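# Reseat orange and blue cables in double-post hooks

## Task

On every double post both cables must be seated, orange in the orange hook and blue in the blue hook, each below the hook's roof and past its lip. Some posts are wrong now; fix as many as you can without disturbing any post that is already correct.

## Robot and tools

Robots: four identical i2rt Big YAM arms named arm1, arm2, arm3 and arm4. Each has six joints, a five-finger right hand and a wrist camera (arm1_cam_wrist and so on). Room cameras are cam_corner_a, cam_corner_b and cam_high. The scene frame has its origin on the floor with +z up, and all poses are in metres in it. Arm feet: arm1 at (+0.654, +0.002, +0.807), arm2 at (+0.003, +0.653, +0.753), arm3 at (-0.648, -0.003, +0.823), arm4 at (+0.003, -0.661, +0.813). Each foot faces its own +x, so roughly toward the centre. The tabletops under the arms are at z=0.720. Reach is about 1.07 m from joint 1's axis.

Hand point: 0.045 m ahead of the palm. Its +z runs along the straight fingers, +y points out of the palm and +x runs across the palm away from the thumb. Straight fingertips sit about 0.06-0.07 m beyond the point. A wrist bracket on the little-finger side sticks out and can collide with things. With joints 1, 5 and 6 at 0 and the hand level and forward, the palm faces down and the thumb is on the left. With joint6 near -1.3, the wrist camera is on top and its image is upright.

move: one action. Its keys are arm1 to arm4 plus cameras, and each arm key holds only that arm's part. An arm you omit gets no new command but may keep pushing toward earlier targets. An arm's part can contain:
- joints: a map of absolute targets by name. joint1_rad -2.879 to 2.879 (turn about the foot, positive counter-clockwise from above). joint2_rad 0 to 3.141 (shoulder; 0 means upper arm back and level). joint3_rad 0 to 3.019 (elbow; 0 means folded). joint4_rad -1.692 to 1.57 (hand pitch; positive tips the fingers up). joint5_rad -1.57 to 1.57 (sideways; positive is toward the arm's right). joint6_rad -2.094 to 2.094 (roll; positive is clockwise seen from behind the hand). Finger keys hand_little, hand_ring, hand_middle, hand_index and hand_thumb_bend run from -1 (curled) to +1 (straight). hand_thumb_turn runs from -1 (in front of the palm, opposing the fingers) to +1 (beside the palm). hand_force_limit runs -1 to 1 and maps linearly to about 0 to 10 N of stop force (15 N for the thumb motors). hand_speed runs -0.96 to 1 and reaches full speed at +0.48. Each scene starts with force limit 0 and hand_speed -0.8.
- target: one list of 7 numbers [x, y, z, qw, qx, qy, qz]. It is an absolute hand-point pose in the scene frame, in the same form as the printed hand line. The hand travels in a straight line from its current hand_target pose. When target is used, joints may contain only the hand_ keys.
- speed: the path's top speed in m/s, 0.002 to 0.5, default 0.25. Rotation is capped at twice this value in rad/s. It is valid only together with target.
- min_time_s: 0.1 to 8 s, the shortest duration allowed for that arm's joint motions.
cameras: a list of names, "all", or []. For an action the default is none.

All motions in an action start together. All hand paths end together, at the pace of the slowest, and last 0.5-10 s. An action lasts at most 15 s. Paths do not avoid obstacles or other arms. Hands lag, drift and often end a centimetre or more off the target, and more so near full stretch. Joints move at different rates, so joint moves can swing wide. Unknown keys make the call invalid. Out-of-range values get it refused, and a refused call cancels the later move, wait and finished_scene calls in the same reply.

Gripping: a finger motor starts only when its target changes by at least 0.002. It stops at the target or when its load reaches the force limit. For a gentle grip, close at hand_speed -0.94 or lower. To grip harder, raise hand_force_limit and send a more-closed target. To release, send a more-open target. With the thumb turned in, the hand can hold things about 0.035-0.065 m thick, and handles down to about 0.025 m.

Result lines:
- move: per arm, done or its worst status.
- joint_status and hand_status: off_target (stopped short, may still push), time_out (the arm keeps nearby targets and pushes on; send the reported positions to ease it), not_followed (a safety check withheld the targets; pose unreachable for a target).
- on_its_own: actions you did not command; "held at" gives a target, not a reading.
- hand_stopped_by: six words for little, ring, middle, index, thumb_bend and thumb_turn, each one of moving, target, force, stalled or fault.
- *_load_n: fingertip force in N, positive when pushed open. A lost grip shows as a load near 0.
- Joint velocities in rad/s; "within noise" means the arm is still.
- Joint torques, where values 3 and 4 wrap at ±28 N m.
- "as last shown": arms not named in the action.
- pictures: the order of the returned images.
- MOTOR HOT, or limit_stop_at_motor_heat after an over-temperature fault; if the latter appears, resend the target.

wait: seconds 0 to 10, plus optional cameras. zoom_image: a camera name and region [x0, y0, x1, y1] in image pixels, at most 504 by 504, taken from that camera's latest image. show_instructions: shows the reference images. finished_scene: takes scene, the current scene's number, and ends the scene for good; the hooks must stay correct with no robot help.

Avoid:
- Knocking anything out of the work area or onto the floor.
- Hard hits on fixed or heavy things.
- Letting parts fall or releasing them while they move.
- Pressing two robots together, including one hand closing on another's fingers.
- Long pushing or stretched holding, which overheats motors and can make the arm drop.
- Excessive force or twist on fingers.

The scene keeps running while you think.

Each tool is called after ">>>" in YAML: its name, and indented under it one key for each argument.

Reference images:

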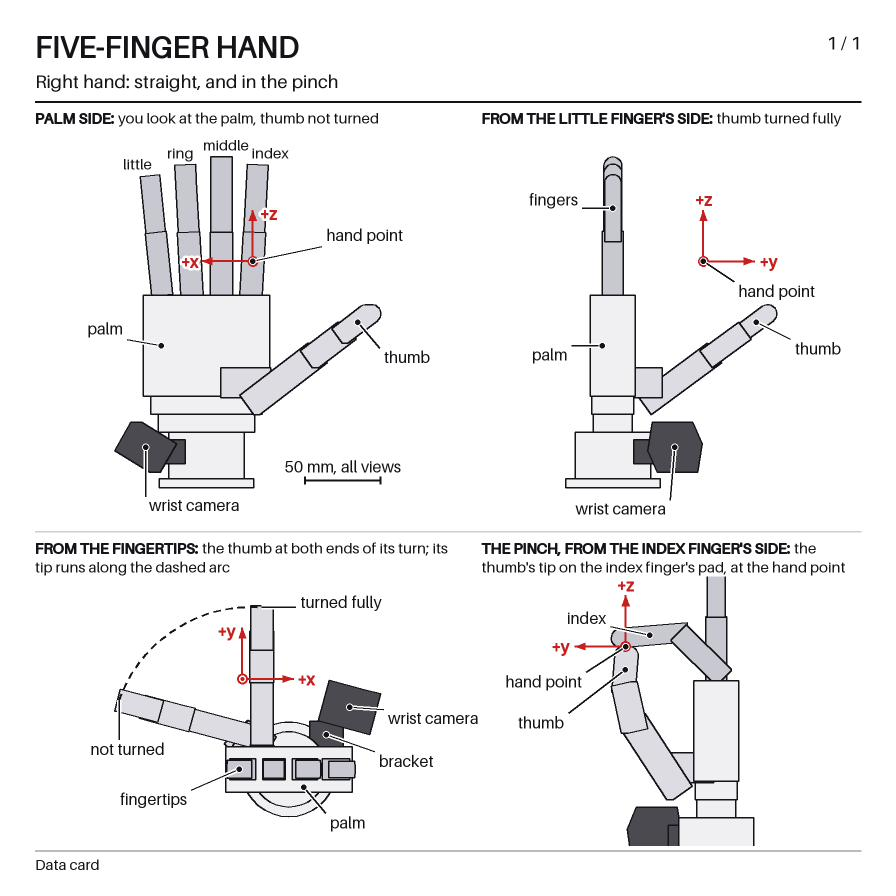

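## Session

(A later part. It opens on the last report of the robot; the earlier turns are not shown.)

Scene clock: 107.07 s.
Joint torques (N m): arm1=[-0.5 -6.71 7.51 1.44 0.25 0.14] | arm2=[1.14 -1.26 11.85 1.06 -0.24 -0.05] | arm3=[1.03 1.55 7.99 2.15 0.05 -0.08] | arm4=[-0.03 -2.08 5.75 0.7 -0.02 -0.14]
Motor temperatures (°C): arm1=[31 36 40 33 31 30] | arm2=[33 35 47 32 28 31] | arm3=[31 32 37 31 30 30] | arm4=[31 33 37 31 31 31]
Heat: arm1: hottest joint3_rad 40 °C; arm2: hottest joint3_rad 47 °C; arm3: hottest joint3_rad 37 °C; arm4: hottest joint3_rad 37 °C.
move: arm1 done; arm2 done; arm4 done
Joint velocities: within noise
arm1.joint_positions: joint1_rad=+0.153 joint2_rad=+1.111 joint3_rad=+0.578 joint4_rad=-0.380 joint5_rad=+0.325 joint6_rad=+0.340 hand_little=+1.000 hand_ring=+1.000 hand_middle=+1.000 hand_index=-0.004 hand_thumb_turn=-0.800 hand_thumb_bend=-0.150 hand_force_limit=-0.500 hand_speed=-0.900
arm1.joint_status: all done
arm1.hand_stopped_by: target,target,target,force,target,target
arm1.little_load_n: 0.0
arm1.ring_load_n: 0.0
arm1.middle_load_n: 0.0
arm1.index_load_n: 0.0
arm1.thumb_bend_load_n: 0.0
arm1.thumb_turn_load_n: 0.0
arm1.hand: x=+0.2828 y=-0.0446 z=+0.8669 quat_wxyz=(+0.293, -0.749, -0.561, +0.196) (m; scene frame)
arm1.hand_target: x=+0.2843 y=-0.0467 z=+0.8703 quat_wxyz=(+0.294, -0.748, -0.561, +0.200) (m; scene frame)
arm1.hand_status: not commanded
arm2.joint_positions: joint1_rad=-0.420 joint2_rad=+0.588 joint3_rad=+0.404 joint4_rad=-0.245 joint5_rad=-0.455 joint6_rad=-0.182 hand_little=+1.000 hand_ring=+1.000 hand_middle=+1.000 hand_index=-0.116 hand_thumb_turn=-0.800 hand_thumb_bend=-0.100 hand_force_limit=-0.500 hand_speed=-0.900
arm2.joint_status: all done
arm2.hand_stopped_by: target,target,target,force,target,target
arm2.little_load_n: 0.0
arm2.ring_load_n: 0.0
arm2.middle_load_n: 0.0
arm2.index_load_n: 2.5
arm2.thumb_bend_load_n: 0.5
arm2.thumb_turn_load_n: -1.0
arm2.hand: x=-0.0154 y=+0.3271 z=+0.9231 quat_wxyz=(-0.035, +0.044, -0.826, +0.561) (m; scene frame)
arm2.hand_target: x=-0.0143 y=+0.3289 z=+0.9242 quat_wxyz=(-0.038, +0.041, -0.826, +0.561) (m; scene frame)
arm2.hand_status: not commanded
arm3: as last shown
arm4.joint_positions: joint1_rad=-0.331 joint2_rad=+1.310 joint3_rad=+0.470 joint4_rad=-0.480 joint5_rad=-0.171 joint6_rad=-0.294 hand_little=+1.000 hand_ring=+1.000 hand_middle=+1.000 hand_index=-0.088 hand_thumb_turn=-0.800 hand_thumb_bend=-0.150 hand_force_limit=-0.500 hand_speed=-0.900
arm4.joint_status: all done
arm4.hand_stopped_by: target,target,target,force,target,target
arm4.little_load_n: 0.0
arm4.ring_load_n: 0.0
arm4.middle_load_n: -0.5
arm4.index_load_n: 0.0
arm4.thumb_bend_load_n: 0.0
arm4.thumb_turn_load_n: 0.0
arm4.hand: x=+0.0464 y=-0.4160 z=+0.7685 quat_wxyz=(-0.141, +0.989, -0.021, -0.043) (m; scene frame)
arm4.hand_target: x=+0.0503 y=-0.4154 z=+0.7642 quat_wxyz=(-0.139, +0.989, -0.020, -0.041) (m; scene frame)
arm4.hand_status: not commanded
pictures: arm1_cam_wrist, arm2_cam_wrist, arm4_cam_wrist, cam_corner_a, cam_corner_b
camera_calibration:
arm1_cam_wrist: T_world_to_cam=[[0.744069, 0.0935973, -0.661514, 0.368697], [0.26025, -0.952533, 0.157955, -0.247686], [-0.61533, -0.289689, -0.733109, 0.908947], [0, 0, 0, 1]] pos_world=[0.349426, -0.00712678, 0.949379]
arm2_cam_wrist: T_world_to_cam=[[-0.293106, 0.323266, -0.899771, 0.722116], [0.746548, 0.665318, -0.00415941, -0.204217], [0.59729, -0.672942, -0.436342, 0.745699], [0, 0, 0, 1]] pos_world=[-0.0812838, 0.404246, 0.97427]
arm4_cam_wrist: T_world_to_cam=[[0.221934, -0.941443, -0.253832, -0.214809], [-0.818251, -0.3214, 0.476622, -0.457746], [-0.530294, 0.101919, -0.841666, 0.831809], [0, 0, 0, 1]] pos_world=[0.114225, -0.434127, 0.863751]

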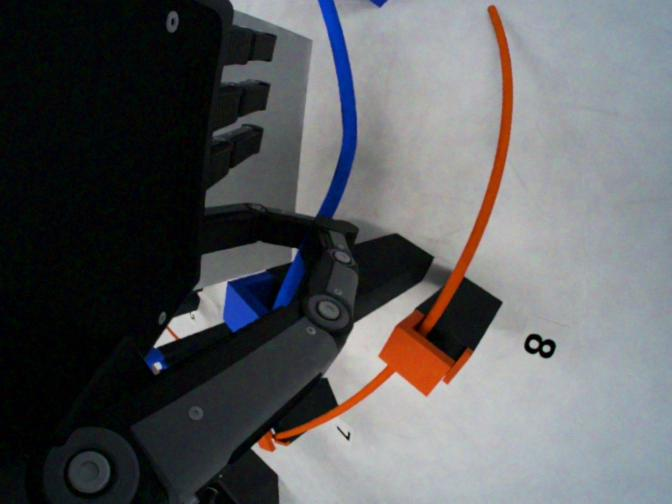

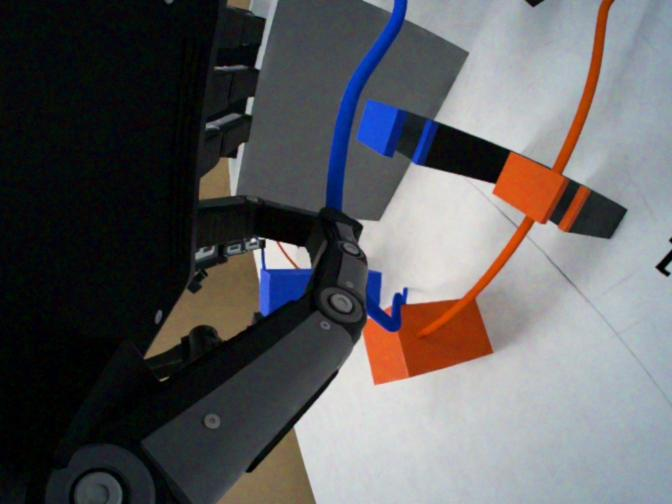

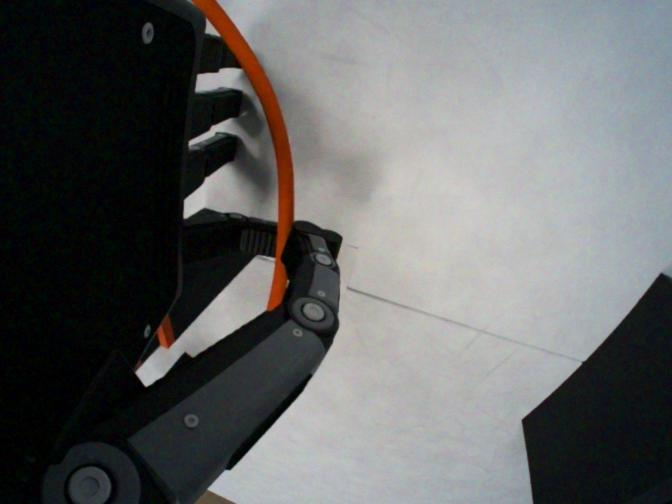

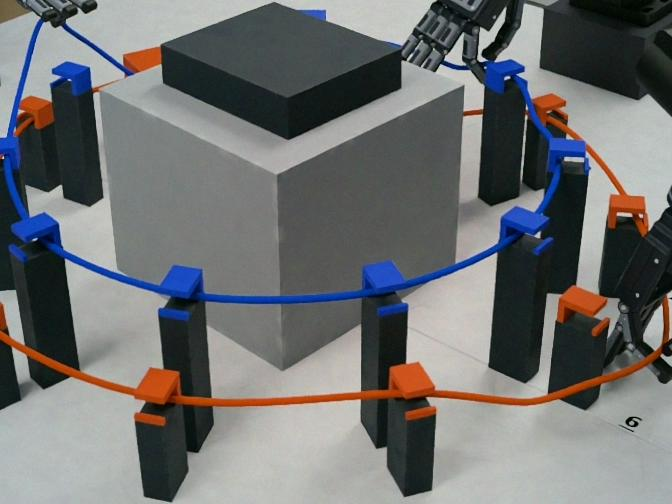

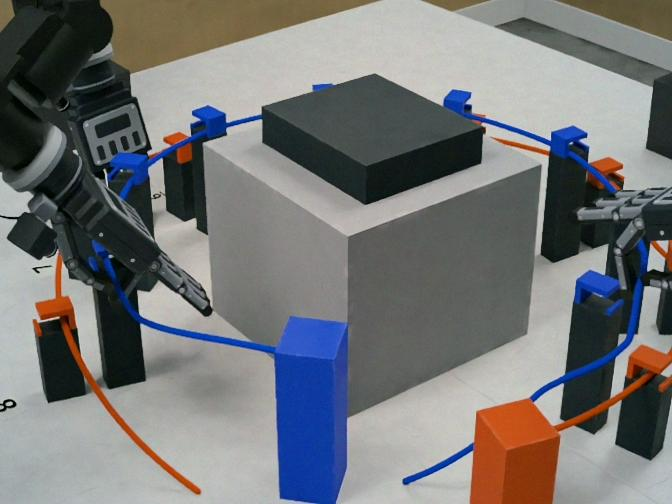

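>>> zoom_image:
  camera: "cam_corner_a"
  region: [500, 240, 672, 420]

>>> zoom_image:
  camera: "arm4_cam_wrist"
  region: [150, 180, 370, 360]

>>> zoom_image:
  camera: "cam_corner_b"
  region: [500, 180, 672, 340]

>>> zoom_image:
  camera: "arm1_cam_wrist"
  region: [210, 190, 370, 350]

>>> zoom_image:
  camera: "cam_corner_b"
  region: [40, 180, 200, 340]

>>> zoom_image:
  camera: "cam_corner_a"
  region: [440, 30, 600, 150]

>>> zoom_image:
  camera: "cam_corner_a"
  region: [0, 0, 160, 160]

Scaled by 2.800 from the camera's 672x504 image, which has a finer 960x720 frame.

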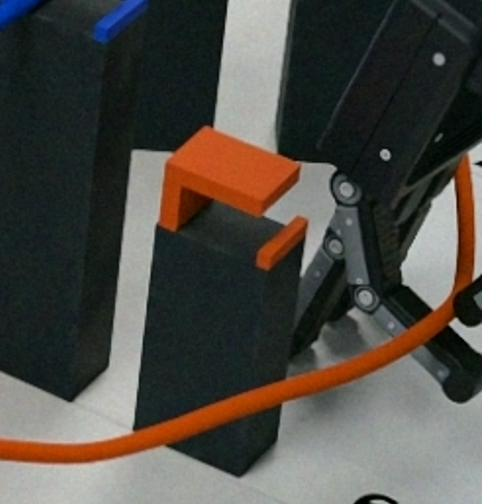

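Scaled by 2.291 from the camera's 672x504 image, which has a finer 960x720 frame.

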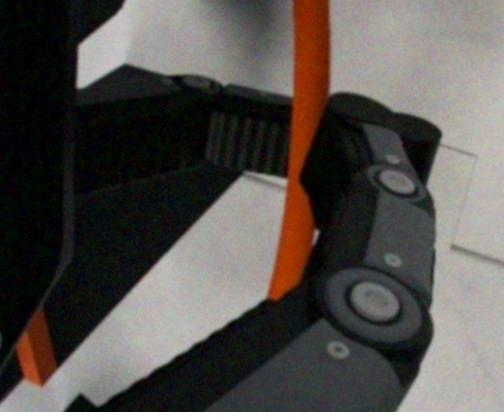

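Scaled by 2.930 from the camera's 672x504 image, which has a finer 960x720 frame.

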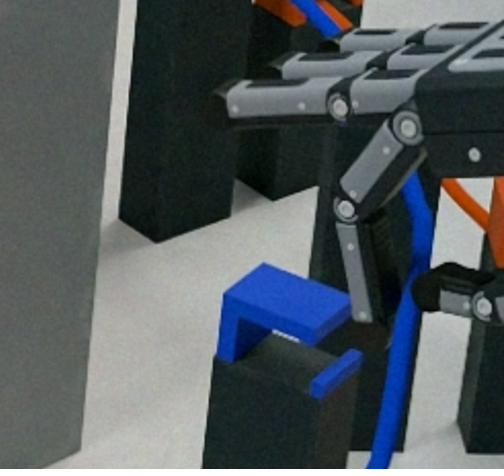

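Scaled by 3.150 from the camera's 672x504 image, which has a finer 960x720 frame.

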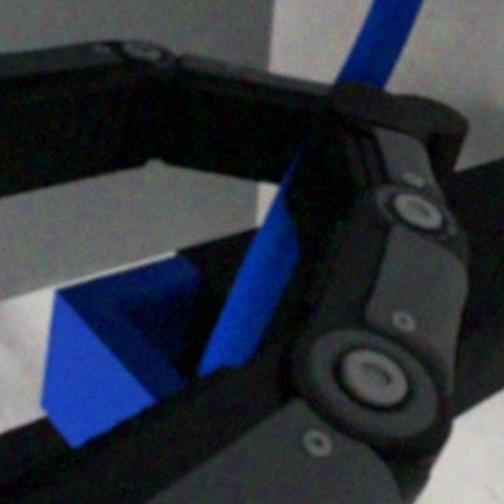

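Scaled by 3.150 from the camera's 672x504 image, which has a finer 960x720 frame.

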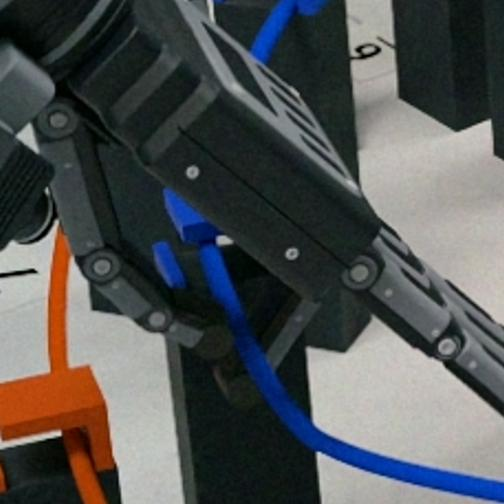

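Scaled by 3.150 from the camera's 672x504 image, which has a finer 960x720 frame.

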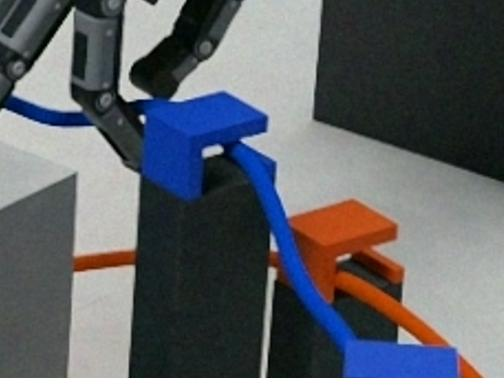

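Scaled by 3.150 from the camera's 672x504 image, which has a finer 960x720 frame.

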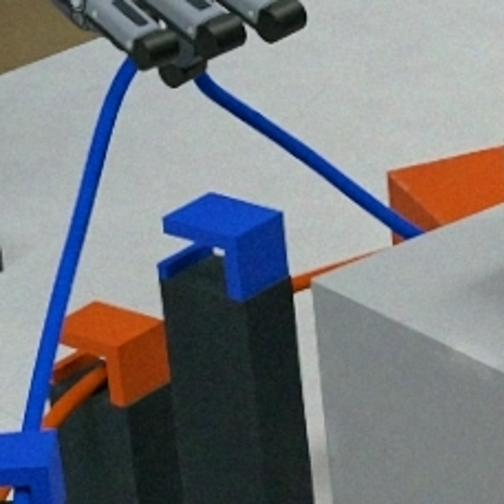

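>>> move:
  arm1: {"joints": {"joint2_rad": 1.184, "joint4_rad": -0.275}, "min_time_s": 2.0}
  arm2: {"joints": {"joint1_rad": -0.383, "joint2_rad": 0.778, "joint3_rad": 0.265, "joint4_rad": 0.075}, "min_time_s": 2.5}
  arm4: {"joints": {"joint1_rad": -0.351, "joint2_rad": 1.073, "joint4_rad": -0.48}, "min_time_s": 2.2}
  cameras: ["arm1_cam_wrist", "arm2_cam_wrist", "arm4_cam_wrist", "cam_corner_a", "cam_corner_b"]

Scene clock: 117.70 s.
Joint torques (N m): arm1=[-0.32 -5.07 7.36 2.67 0.23 0.17] | arm2=[2.26 -0.85 9.95 2.06 -0.2 -0.05] | arm3=[1.03 1.44 7.97 2.07 0.06 -0.07] | arm4=[-0.09 -4.54 7.28 0.75 -0.06 -0.15]
Motor temperatures (°C): arm1=[31 36 41 33 31 30] | arm2=[33 35 47 32 28 31] | arm3=[31 32 37 31 30 30] | arm4=[31 33 37 31 31 31]
Heat: arm1: hottest joint3_rad 41 °C; arm2: hottest joint3_rad 47 °C; arm3: hottest joint3_rad 37 °C; arm4: hottest joint3_rad 37 °C.
move: arm1 done; arm2 done; arm4 done
Joint velocities: within noise
arm1.joint_positions: joint1_rad=+0.153 joint2_rad=+1.167 joint3_rad=+0.578 joint4_rad=-0.292 joint5_rad=+0.325 joint6_rad=+0.340 hand_little=+1.000 hand_ring=+1.000 hand_middle=+1.000 hand_index=-0.004 hand_thumb_turn=-0.800 hand_thumb_bend=-0.150 hand_force_limit=-0.500 hand_speed=-0.900
arm1.joint_status: all done
arm1.hand_stopped_by: target,target,target,force,target,target
arm1.little_load_n: 0.0
arm1.ring_load_n: 0.0
arm1.middle_load_n: 0.0
arm1.index_load_n: 0.0
arm1.thumb_bend_load_n: 0.0
arm1.thumb_turn_load_n: 0.0
arm1.hand: x=+0.2659 y=-0.0474 z=+0.8586 quat_wxyz=(+0.300, -0.746, -0.556, +0.209) (m; scene frame)
arm1.hand_target: x=+0.2639 y=-0.0503 z=+0.8540 quat_wxyz=(+0.299, -0.746, -0.557, +0.210) (m; scene frame)
arm1.hand_status: not commanded
arm2.joint_positions: joint1_rad=-0.393 joint2_rad=+0.769 joint3_rad=+0.274 joint4_rad=+0.061 joint5_rad=-0.456 joint6_rad=-0.182 hand_little=+1.000 hand_ring=+1.000 hand_middle=+1.000 hand_index=-0.116 hand_thumb_turn=-0.800 hand_thumb_bend=-0.100 hand_force_limit=-0.500 hand_speed=-0.900
arm2.joint_status: all done
arm2.hand_stopped_by: target,target,target,force,target,target
arm2.little_load_n: 0.0
arm2.ring_load_n: 0.0
arm2.middle_load_n: 0.0
arm2.index_load_n: 1.5
arm2.thumb_bend_load_n: 0.5
arm2.thumb_turn_load_n: 0.5
arm2.hand: x=-0.0111 y=+0.3146 z=+0.8564 quat_wxyz=(-0.043, +0.055, -0.827, +0.559) (m; scene frame)
arm2.hand_target: x=-0.0063 y=+0.3156 z=+0.8521 quat_wxyz=(-0.050, +0.057, -0.827, +0.557) (m; scene frame)
arm2.hand_status: not commanded
arm3: as last shown
arm3.middle_load_n: -0.5
arm4.joint_positions: joint1_rad=-0.339 joint2_rad=+1.081 joint3_rad=+0.470 joint4_rad=-0.480 joint5_rad=-0.171 joint6_rad=-0.294 hand_little=+1.000 hand_ring=+1.000 hand_middle=+1.000 hand_index=-0.088 hand_thumb_turn=-0.800 hand_thumb_bend=-0.150 hand_force_limit=-0.500 hand_speed=-0.900
arm4.joint_status: all done
arm4.hand_stopped_by: target,target,target,force,target,target
arm4.little_load_n: 0.0
arm4.ring_load_n: 0.0
arm4.middle_load_n: 0.0
arm4.index_load_n: 0.0
arm4.thumb_bend_load_n: 0.0
arm4.thumb_turn_load_n: 0.0
arm4.hand: x=+0.0607 y=-0.3848 z=+0.8234 quat_wxyz=(-0.246, +0.969, -0.014, -0.004) (m; scene frame)
arm4.hand_target: x=+0.0657 y=-0.3840 z=+0.8260 quat_wxyz=(-0.251, +0.968, -0.015, +0.001) (m; scene frame)
arm4.hand_status: not commanded
pictures: arm1_cam_wrist, arm2_cam_wrist, arm4_cam_wrist, cam_corner_a, cam_corner_b
camera_calibration:
arm1_cam_wrist: T_world_to_cam=[[0.722777, 0.0899862, -0.685198, 0.401886], [0.265166, -0.951708, 0.154721, -0.243165], [-0.638186, -0.29352, -0.711734, 0.879159], [0, 0, 0, 1]] pos_world=[0.335072, -0.0095358, 0.938721]
arm2_cam_wrist: T_world_to_cam=[[-0.300467, 0.318928, -0.898891, 0.66805], [0.72776, 0.685832, 0.0000701931, -0.209693], [0.61651, -0.654155, -0.438173, 0.701442], [0, 0, 0, 1]] pos_world=[-0.0791126, 0.389606, 0.907872]
arm4_cam_wrist: T_world_to_cam=[[0.241971, -0.870022, -0.429548, -0.00365455], [-0.854281, -0.400935, 0.330839, -0.370605], [-0.460058, 0.286901, -0.840258, 0.948116], [0, 0, 0, 1]] pos_world=[0.120472, -0.423784, 0.917704]

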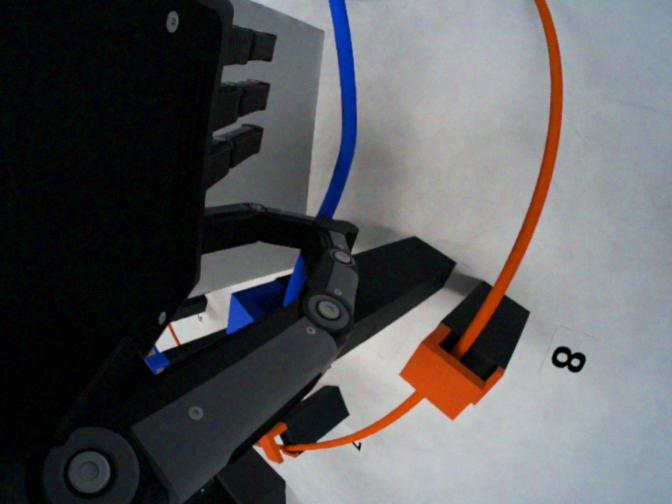

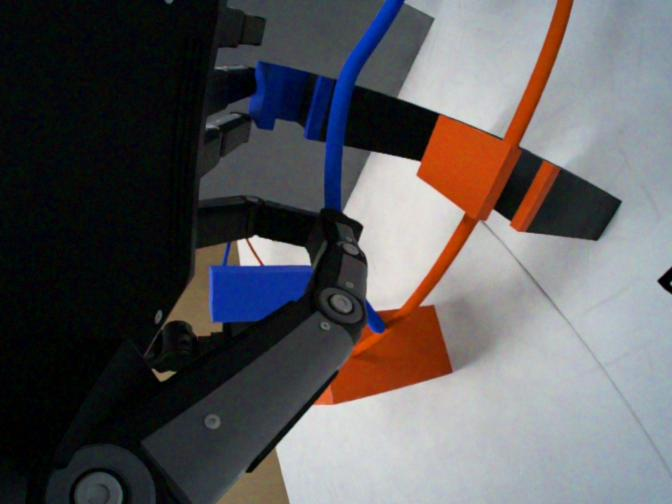

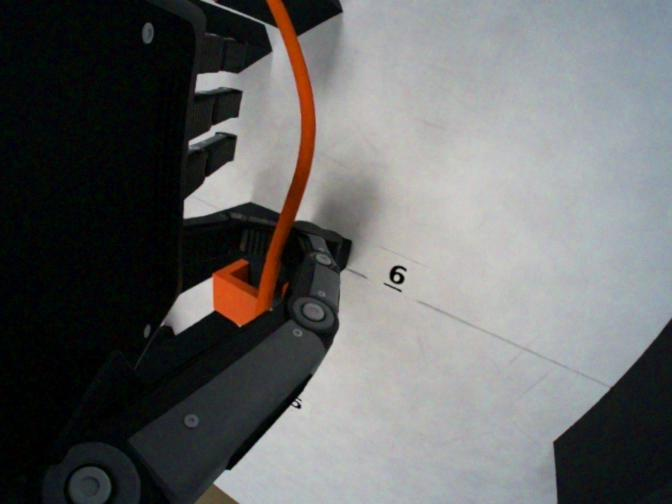

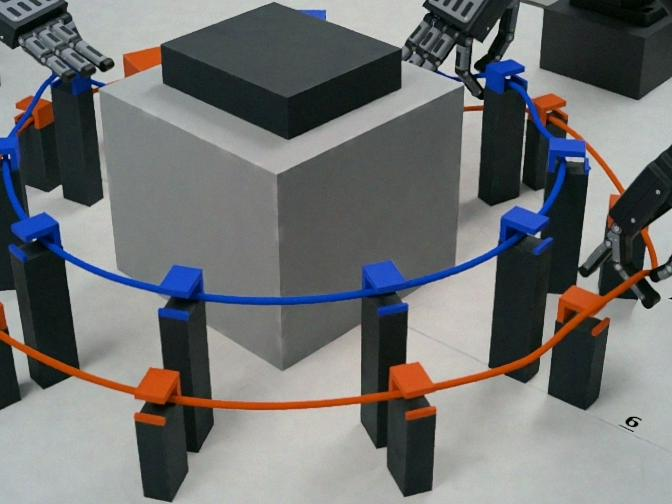

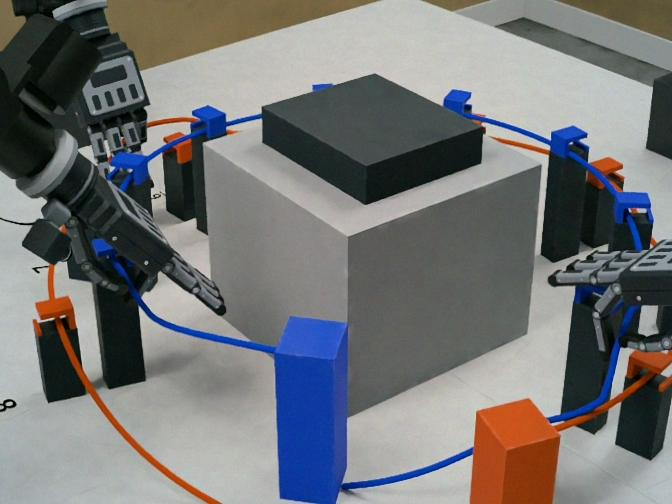

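>>> zoom_image:
  camera: "cam_corner_a"
  region: [520, 220, 672, 370]

>>> zoom_image:
  camera: "arm4_cam_wrist"
  region: [180, 180, 360, 340]

>>> zoom_image:
  camera: "cam_corner_b"
  region: [532, 200, 672, 340]

>>> zoom_image:
  camera: "arm1_cam_wrist"
  region: [210, 190, 370, 350]

>>> zoom_image:
  camera: "cam_corner_b"
  region: [60, 200, 180, 320]

>>> zoom_image:
  camera: "cam_corner_a"
  region: [450, 40, 590, 160]

>>> zoom_image:
  camera: "cam_corner_a"
  region: [0, 20, 160, 180]

>>> zoom_image:
  camera: "arm2_cam_wrist"
  region: [220, 40, 440, 240]

>>> zoom_image:
  camera: "cam_corner_b"
  region: [130, 100, 250, 210]

Scaled by 3.316 from the camera's 672x504 image, which has a finer 960x720 frame.

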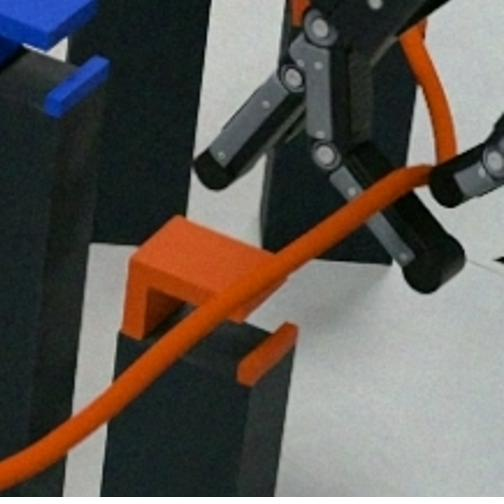

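Scaled by 2.800 from the camera's 672x504 image, which has a finer 960x720 frame.

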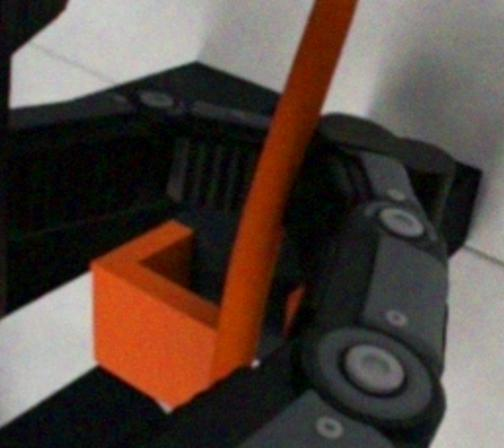

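Scaled by 3.600 from the camera's 672x504 image, which has a finer 960x720 frame.

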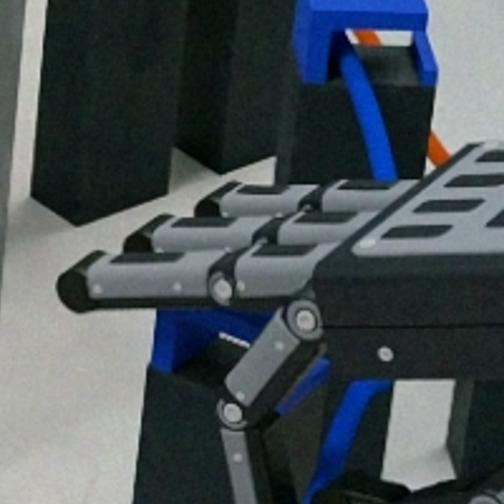

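Scaled by 3.150 from the camera's 672x504 image, which has a finer 960x720 frame.

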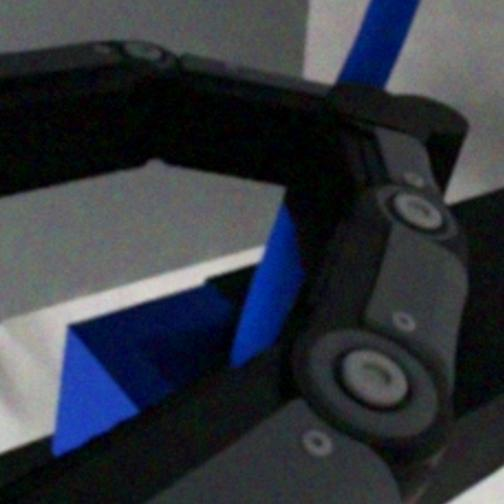

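Scaled by 4.200 from the camera's 672x504 image, which has a finer 960x720 frame.

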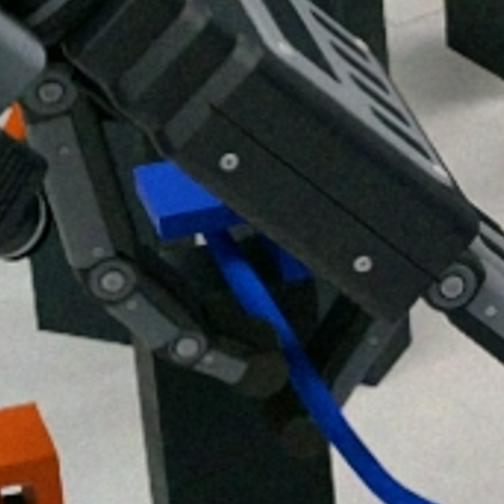

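Scaled by 3.600 from the camera's 672x504 image, which has a finer 960x720 frame.

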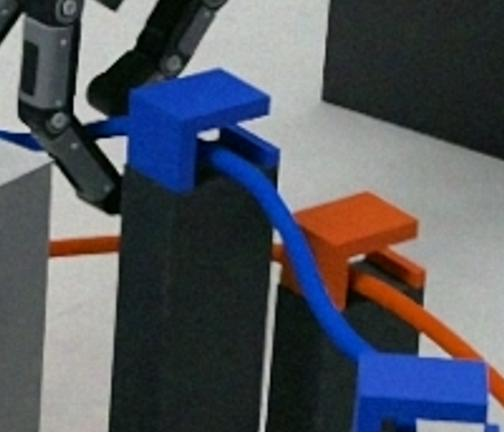

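Scaled by 3.150 from the camera's 672x504 image, which has a finer 960x720 frame.

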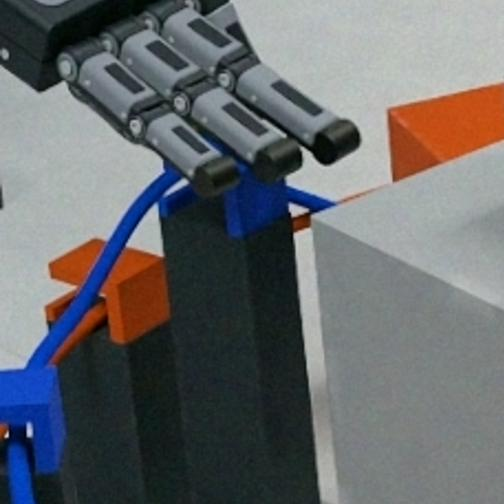

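Scaled by 2.291 from the camera's 672x504 image, which has a finer 960x720 frame.

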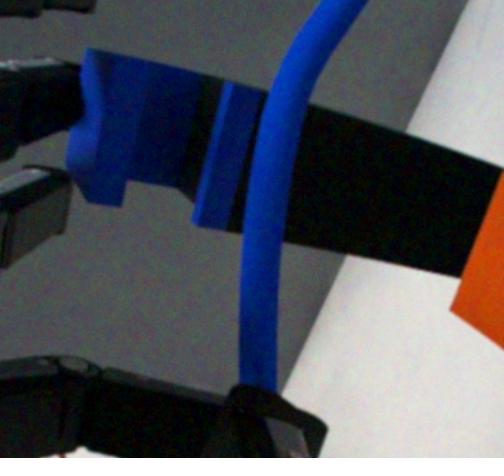

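Scaled by 4.200 from the camera's 672x504 image, which has a finer 960x720 frame.

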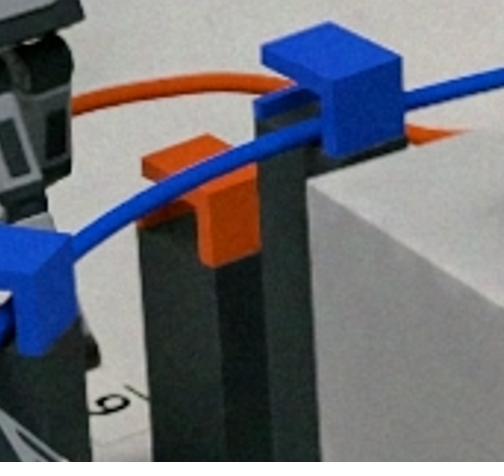

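>>> move:
  arm1: {"joints": {"hand_index": 1.0, "hand_speed": -0.4}}
  arm2: {"joints": {"joint2_rad": 0.6525}, "min_time_s": 1.5}
  arm4: {"joints": {"joint2_rad": 1.258, "joint4_rad": -0.43}, "min_time_s": 1.8}
  cameras: ["arm1_cam_wrist", "arm2_cam_wrist", "arm4_cam_wrist", "cam_corner_a", "cam_corner_b"]

Scene clock: 122.47 s.
Joint torques (N m): arm1=[-0.32 -4.72 7.27 2.65 0.23 0.14] | arm2=[2.08 -1.26 10.88 2.13 -0.16 -0.06] | arm3=[1.03 1.55 8.01 2.17 0.06 -0.07] | arm4=[0.26 -3.6 6.38 0.91 -0.04 -0.09]
Motor temperatures (°C): arm1=[31 36 41 33 31 30] | arm2=[33 35 47 32 28 31] | arm3=[31 32 37 31 30 30] | arm4=[31 33 37 31 31 31]
Heat: arm1: hottest joint3_rad 41 °C; arm2: hottest joint3_rad 47 °C; arm3: hottest joint3_rad 37 °C; arm4: hottest joint3_rad 37 °C.
move: arm1 done; arm2 done; arm4 done
Joint velocities: within noise
arm1.joint_positions: joint1_rad=+0.153 joint2_rad=+1.167 joint3_rad=+0.578 joint4_rad=-0.292 joint5_rad=+0.325 joint6_rad=+0.340 hand_little=+1.000 hand_ring=+1.000 hand_middle=+1.000 hand_index=+1.000 hand_thumb_turn=-0.800 hand_thumb_bend=-0.150 hand_force_limit=-0.500 hand_speed=-0.400
arm1.joint_status: all done
arm1.hand_stopped_by: target,target,target,target,target,target
arm1.little_load_n: 0.0
arm1.ring_load_n: 0.0
arm1.middle_load_n: 0.0
arm1.index_load_n: 0.0
arm1.thumb_bend_load_n: 0.0
arm1.thumb_turn_load_n: 0.0
arm1.hand: x=+0.2659 y=-0.0474 z=+0.8586 quat_wxyz=(+0.300, -0.746, -0.556, +0.209) (m; scene frame)
arm1.hand_target: x=+0.2639 y=-0.0503 z=+0.8540 quat_wxyz=(+0.299, -0.746, -0.557, +0.210) (m; scene frame)
arm1.hand_status: not commanded
arm2.joint_positions: joint1_rad=-0.392 joint2_rad=+0.659 joint3_rad=+0.269 joint4_rad=+0.061 joint5_rad=-0.456 joint6_rad=-0.182 hand_little=+1.000 hand_ring=+1.000 hand_middle=+1.000 hand_index=-0.116 hand_thumb_turn=-0.800 hand_thumb_bend=-0.100 hand_force_limit=-0.500 hand_speed=-0.900
arm2.joint_status: all done
arm2.hand_stopped_by: target,target,target,force,target,target
arm2.little_load_n: 0.0
arm2.ring_load_n: 0.0
arm2.middle_load_n: 0.0
arm2.index_load_n: 1.5
arm2.thumb_bend_load_n: 0.5
arm2.thumb_turn_load_n: 0.5
arm2.hand: x=-0.0105 y=+0.3147 z=+0.8873 quat_wxyz=(-0.026, +0.067, -0.798, +0.598) (m; scene frame)
arm2.hand_target: x=-0.0067 y=+0.3141 z=+0.8899 quat_wxyz=(-0.029, +0.071, -0.794, +0.604) (m; scene frame)
arm2.hand_status: not commanded
arm3: as last shown
arm3.middle_load_n: 0.0
arm4.joint_positions: joint1_rad=-0.340 joint2_rad=+1.249 joint3_rad=+0.470 joint4_rad=-0.443 joint5_rad=-0.171 joint6_rad=-0.294 hand_little=+1.000 hand_ring=+1.000 hand_middle=+1.000 hand_index=-0.088 hand_thumb_turn=-0.800 hand_thumb_bend=-0.150 hand_force_limit=-0.500 hand_speed=-0.900
arm4.joint_status: all done
arm4.hand_stopped_by: target,target,target,force,target,target
arm4.little_load_n: 0.0
arm4.ring_load_n: 0.0
arm4.middle_load_n: 0.0
arm4.index_load_n: 0.0
arm4.thumb_bend_load_n: 0.0
arm4.thumb_turn_load_n: 0.0
arm4.hand: x=+0.0560 y=-0.3976 z=+0.7830 quat_wxyz=(-0.186, +0.982, -0.021, -0.026) (m; scene frame)
arm4.hand_target: x=+0.0611 y=-0.3955 z=+0.7816 quat_wxyz=(-0.189, +0.981, -0.021, -0.022) (m; scene frame)
arm4.hand_status: not commanded
pictures: arm1_cam_wrist, arm2_cam_wrist, arm4_cam_wrist, cam_corner_a, cam_corner_b
camera_calibration:
arm1_cam_wrist: T_world_to_cam=[[0.722777, 0.0899862, -0.685198, 0.401886], [0.265166, -0.951708, 0.154721, -0.243165], [-0.638186, -0.29352, -0.711734, 0.879159], [0, 0, 0, 1]] pos_world=[0.335072, -0.0095358, 0.938721]
arm2_cam_wrist: T_world_to_cam=[[-0.333761, 0.22801, -0.914667, 0.738147], [0.725012, 0.682224, -0.0944896, -0.125191], [0.602463, -0.694681, -0.393009, 0.687243], [0, 0, 0, 1]] pos_world=[-0.0769088, 0.394519, 0.933422]
arm4_cam_wrist: T_world_to_cam=[[0.223335, -0.916889, -0.330812, -0.125886], [-0.837063, -0.354303, 0.416886, -0.416192], [-0.499446, 0.183805, -0.846622, 0.881989], [0, 0, 0, 1]] pos_world=[0.120242, -0.424996, 0.878571]

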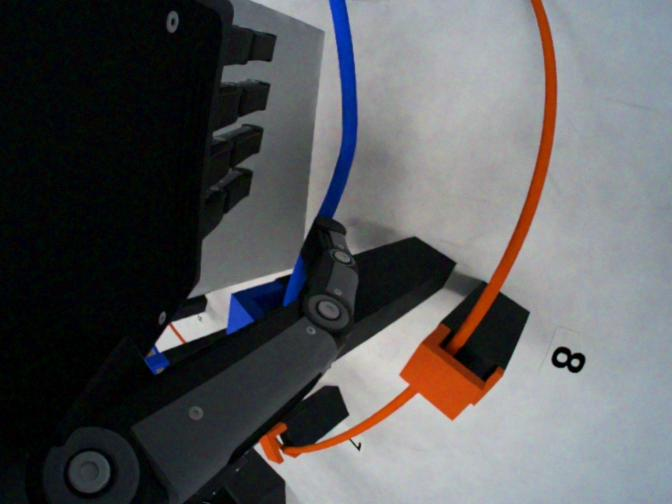

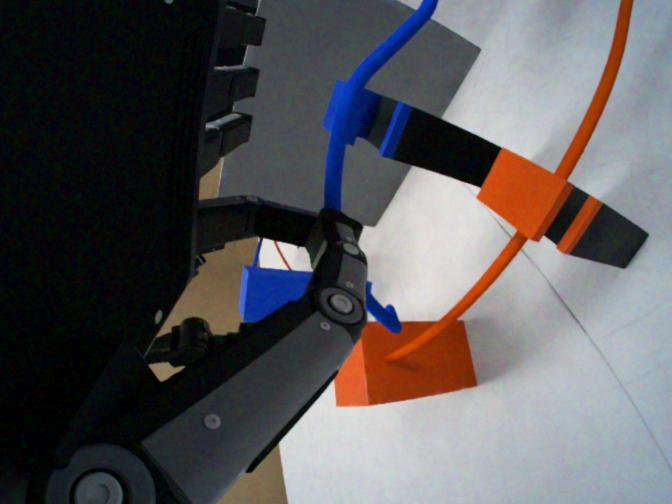

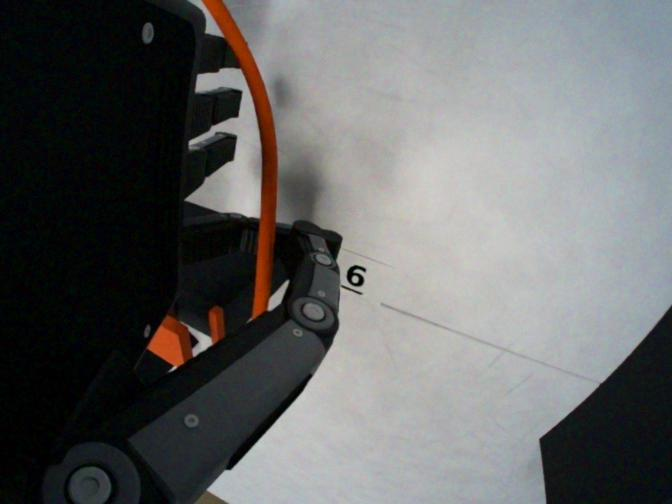

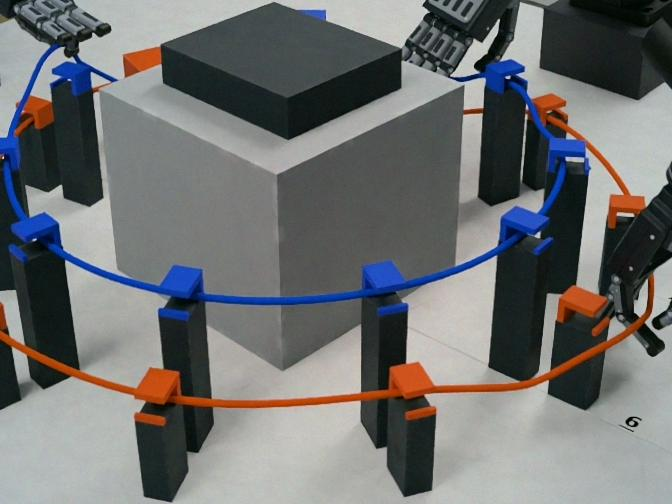

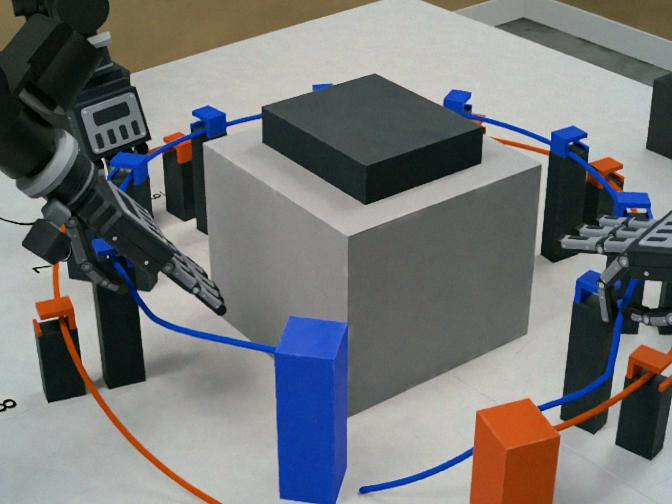

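>>> move:
  arm1: {"joints": {"joint2_rad": 0.8}, "min_time_s": 2.2}
  arm2: {"joints": {"joint1_rad": -0.36, "joint2_rad": 0.771, "joint4_rad": 0.185}, "min_time_s": 1.5}
  arm4: {"joints": {"joint2_rad": 1.166}, "min_time_s": 1.5}
  cameras: ["arm1_cam_wrist", "arm2_cam_wrist", "arm4_cam_wrist", "cam_corner_a", "cam_corner_b"]

Scene clock: 127.73 s.
Joint torques (N m): arm1=[-0.09 -4.07 8.64 3.08 0.15 0.16] | arm2=[2.08 -1.2 10.43 2.37 -0.14 -0.05] | arm3=[1.14 1.38 7.94 2.15 0.07 -0.06] | arm4=[-0.5 -5.07 6.65 1.06 -0.03 -0.12]
Motor temperatures (°C): arm1=[31 36 41 33 31 29] | arm2=[33 35 46 32 28 31] | arm3=[31 32 38 31 30 30] | arm4=[31 33 37 31 31 31]
Heat: arm1: hottest joint3_rad 41 °C; arm2: hottest joint3_rad 46 °C; arm3: hottest joint3_rad 38 °C; arm4: hottest joint3_rad 37 °C.
move: arm1 done; arm2 done; arm4 done
Joint velocities: within noise
arm1.joint_positions: joint1_rad=+0.153 joint2_rad=+0.809 joint3_rad=+0.578 joint4_rad=-0.292 joint5_rad=+0.325 joint6_rad=+0.340 hand_little=+1.000 hand_ring=+1.000 hand_middle=+1.000 hand_index=+1.000 hand_thumb_turn=-0.800 hand_thumb_bend=-0.150 hand_force_limit=-0.500 hand_speed=-0.400
arm1.joint_status: all done
arm1.hand_stopped_by: target,target,target,target,target,target
arm1.little_load_n: 0.0
arm1.ring_load_n: 0.0
arm1.middle_load_n: 0.0
arm1.index_load_n: -0.5
arm1.thumb_bend_load_n: 0.0
arm1.thumb_turn_load_n: 0.0
arm1.hand: x=+0.2616 y=-0.0481 z=+0.9930 quat_wxyz=(+0.371, -0.707, -0.488, +0.354) (m; scene frame)
arm1.hand_target: x=+0.2597 y=-0.0509 z=+0.9993 quat_wxyz=(+0.373, -0.703, -0.483, +0.365) (m; scene frame)
arm1.hand_status: not commanded
arm2.joint_positions: joint1_rad=-0.368 joint2_rad=+0.766 joint3_rad=+0.269 joint4_rad=+0.165 joint5_rad=-0.456 joint6_rad=-0.182 hand_little=+1.000 hand_ring=+1.000 hand_middle=+1.000 hand_index=-0.116 hand_thumb_turn=-0.800 hand_thumb_bend=-0.100 hand_force_limit=-0.500 hand_speed=-0.900
arm2.joint_status: all done
arm2.hand_stopped_by: target,target,target,force,target,target
arm2.little_load_n: 0.0
arm2.ring_load_n: 0.0
arm2.middle_load_n: 0.0
arm2.index_load_n: 1.0
arm2.thumb_bend_load_n: 1.0
arm2.thumb_turn_load_n: 1.0
arm2.hand: x=-0.0071 y=+0.3011 z=+0.8758 quat_wxyz=(-0.033, +0.077, -0.798, +0.596) (m; scene frame)
arm2.hand_target: x=-0.0035 y=+0.2999 z=+0.8762 quat_wxyz=(-0.037, +0.080, -0.795, +0.600) (m; scene frame)
arm2.hand_status: not commanded
arm3: as last shown
arm3.little_load_n: -0.5
arm4.joint_positions: joint1_rad=-0.340 joint2_rad=+1.175 joint3_rad=+0.470 joint4_rad=-0.443 joint5_rad=-0.171 joint6_rad=-0.294 hand_little=+1.000 hand_ring=+1.000 hand_middle=+1.000 hand_index=-0.088 hand_thumb_turn=-0.800 hand_thumb_bend=-0.150 hand_force_limit=-0.500 hand_speed=-0.900
arm4.joint_status: all done
arm4.hand_stopped_by: target,target,target,force,target,target
arm4.little_load_n: 0.0
arm4.ring_load_n: 0.0
arm4.middle_load_n: 0.0
arm4.index_load_n: 0.0
arm4.thumb_bend_load_n: 0.0
arm4.thumb_turn_load_n: 0.0
arm4.hand: x=+0.0600 y=-0.3873 z=+0.8012 quat_wxyz=(-0.220, +0.975, -0.018, -0.014) (m; scene frame)
arm4.hand_target: x=+0.0662 y=-0.3827 z=+0.8048 quat_wxyz=(-0.231, +0.973, -0.017, -0.007) (m; scene frame)
arm4.hand_status: not commanded
pictures: arm1_cam_wrist, arm2_cam_wrist, arm4_cam_wrist, cam_corner_a, cam_corner_b
camera_calibration:
arm1_cam_wrist: T_world_to_cam=[[0.44037, 0.0421731, -0.896825, 0.778833], [0.311993, -0.943832, 0.108815, -0.229746], [-0.841864, -0.327722, -0.428793, 0.742604], [0, 0, 0, 1]] pos_world=[0.353877, -0.00631914, 1.0419]
arm2_cam_wrist: T_world_to_cam=[[-0.338236, 0.222798, -0.914307, 0.73304], [0.708787, 0.699428, -0.0917701, -0.127063], [0.619046, -0.679089, -0.394487, 0.667855], [0, 0, 0, 1]] pos_world=[-0.0754326, 0.379085, 0.922024]
arm4_cam_wrist: T_world_to_cam=[[0.232611, -0.892373, -0.386733, -0.0575805], [-0.84744, -0.381084, 0.369621, -0.388645], [-0.477218, 0.241755, -0.844877, 0.917106], [0, 0, 0, 1]] pos_world=[0.1217, -0.421205, 0.896225]

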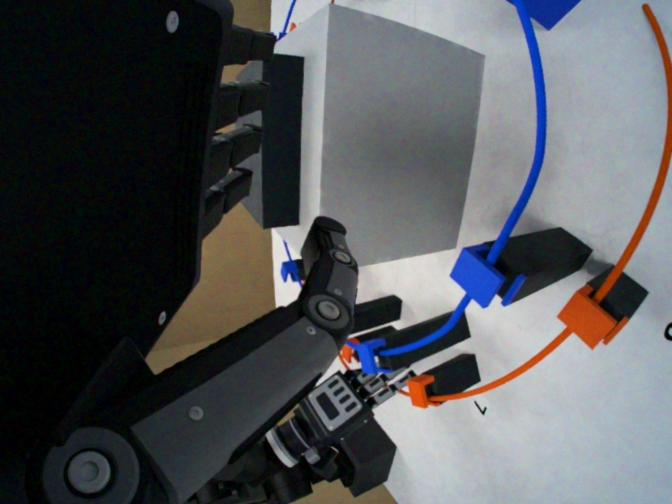

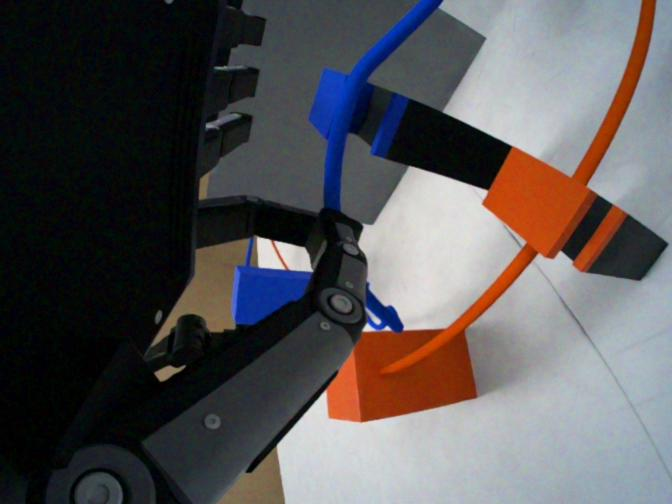

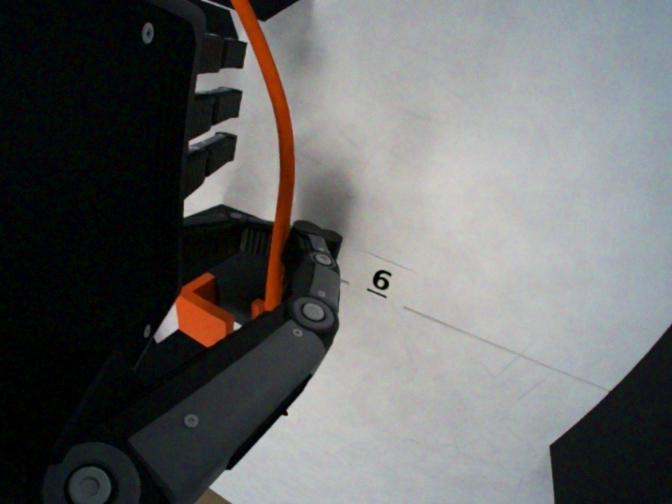

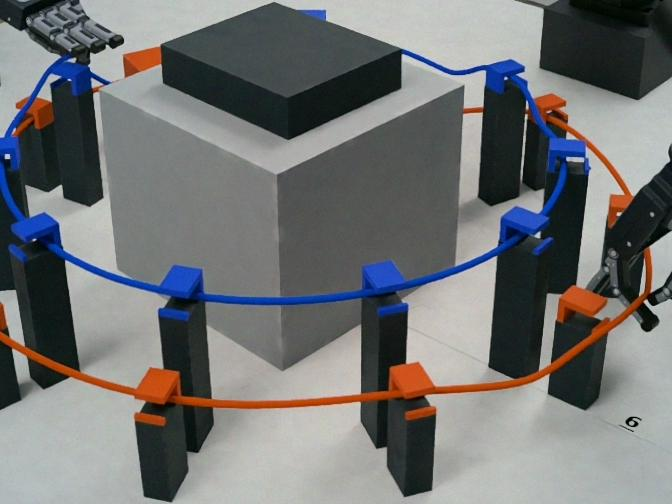

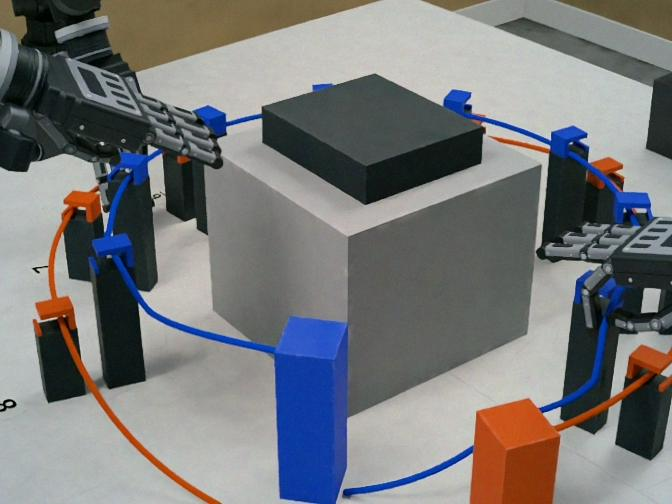

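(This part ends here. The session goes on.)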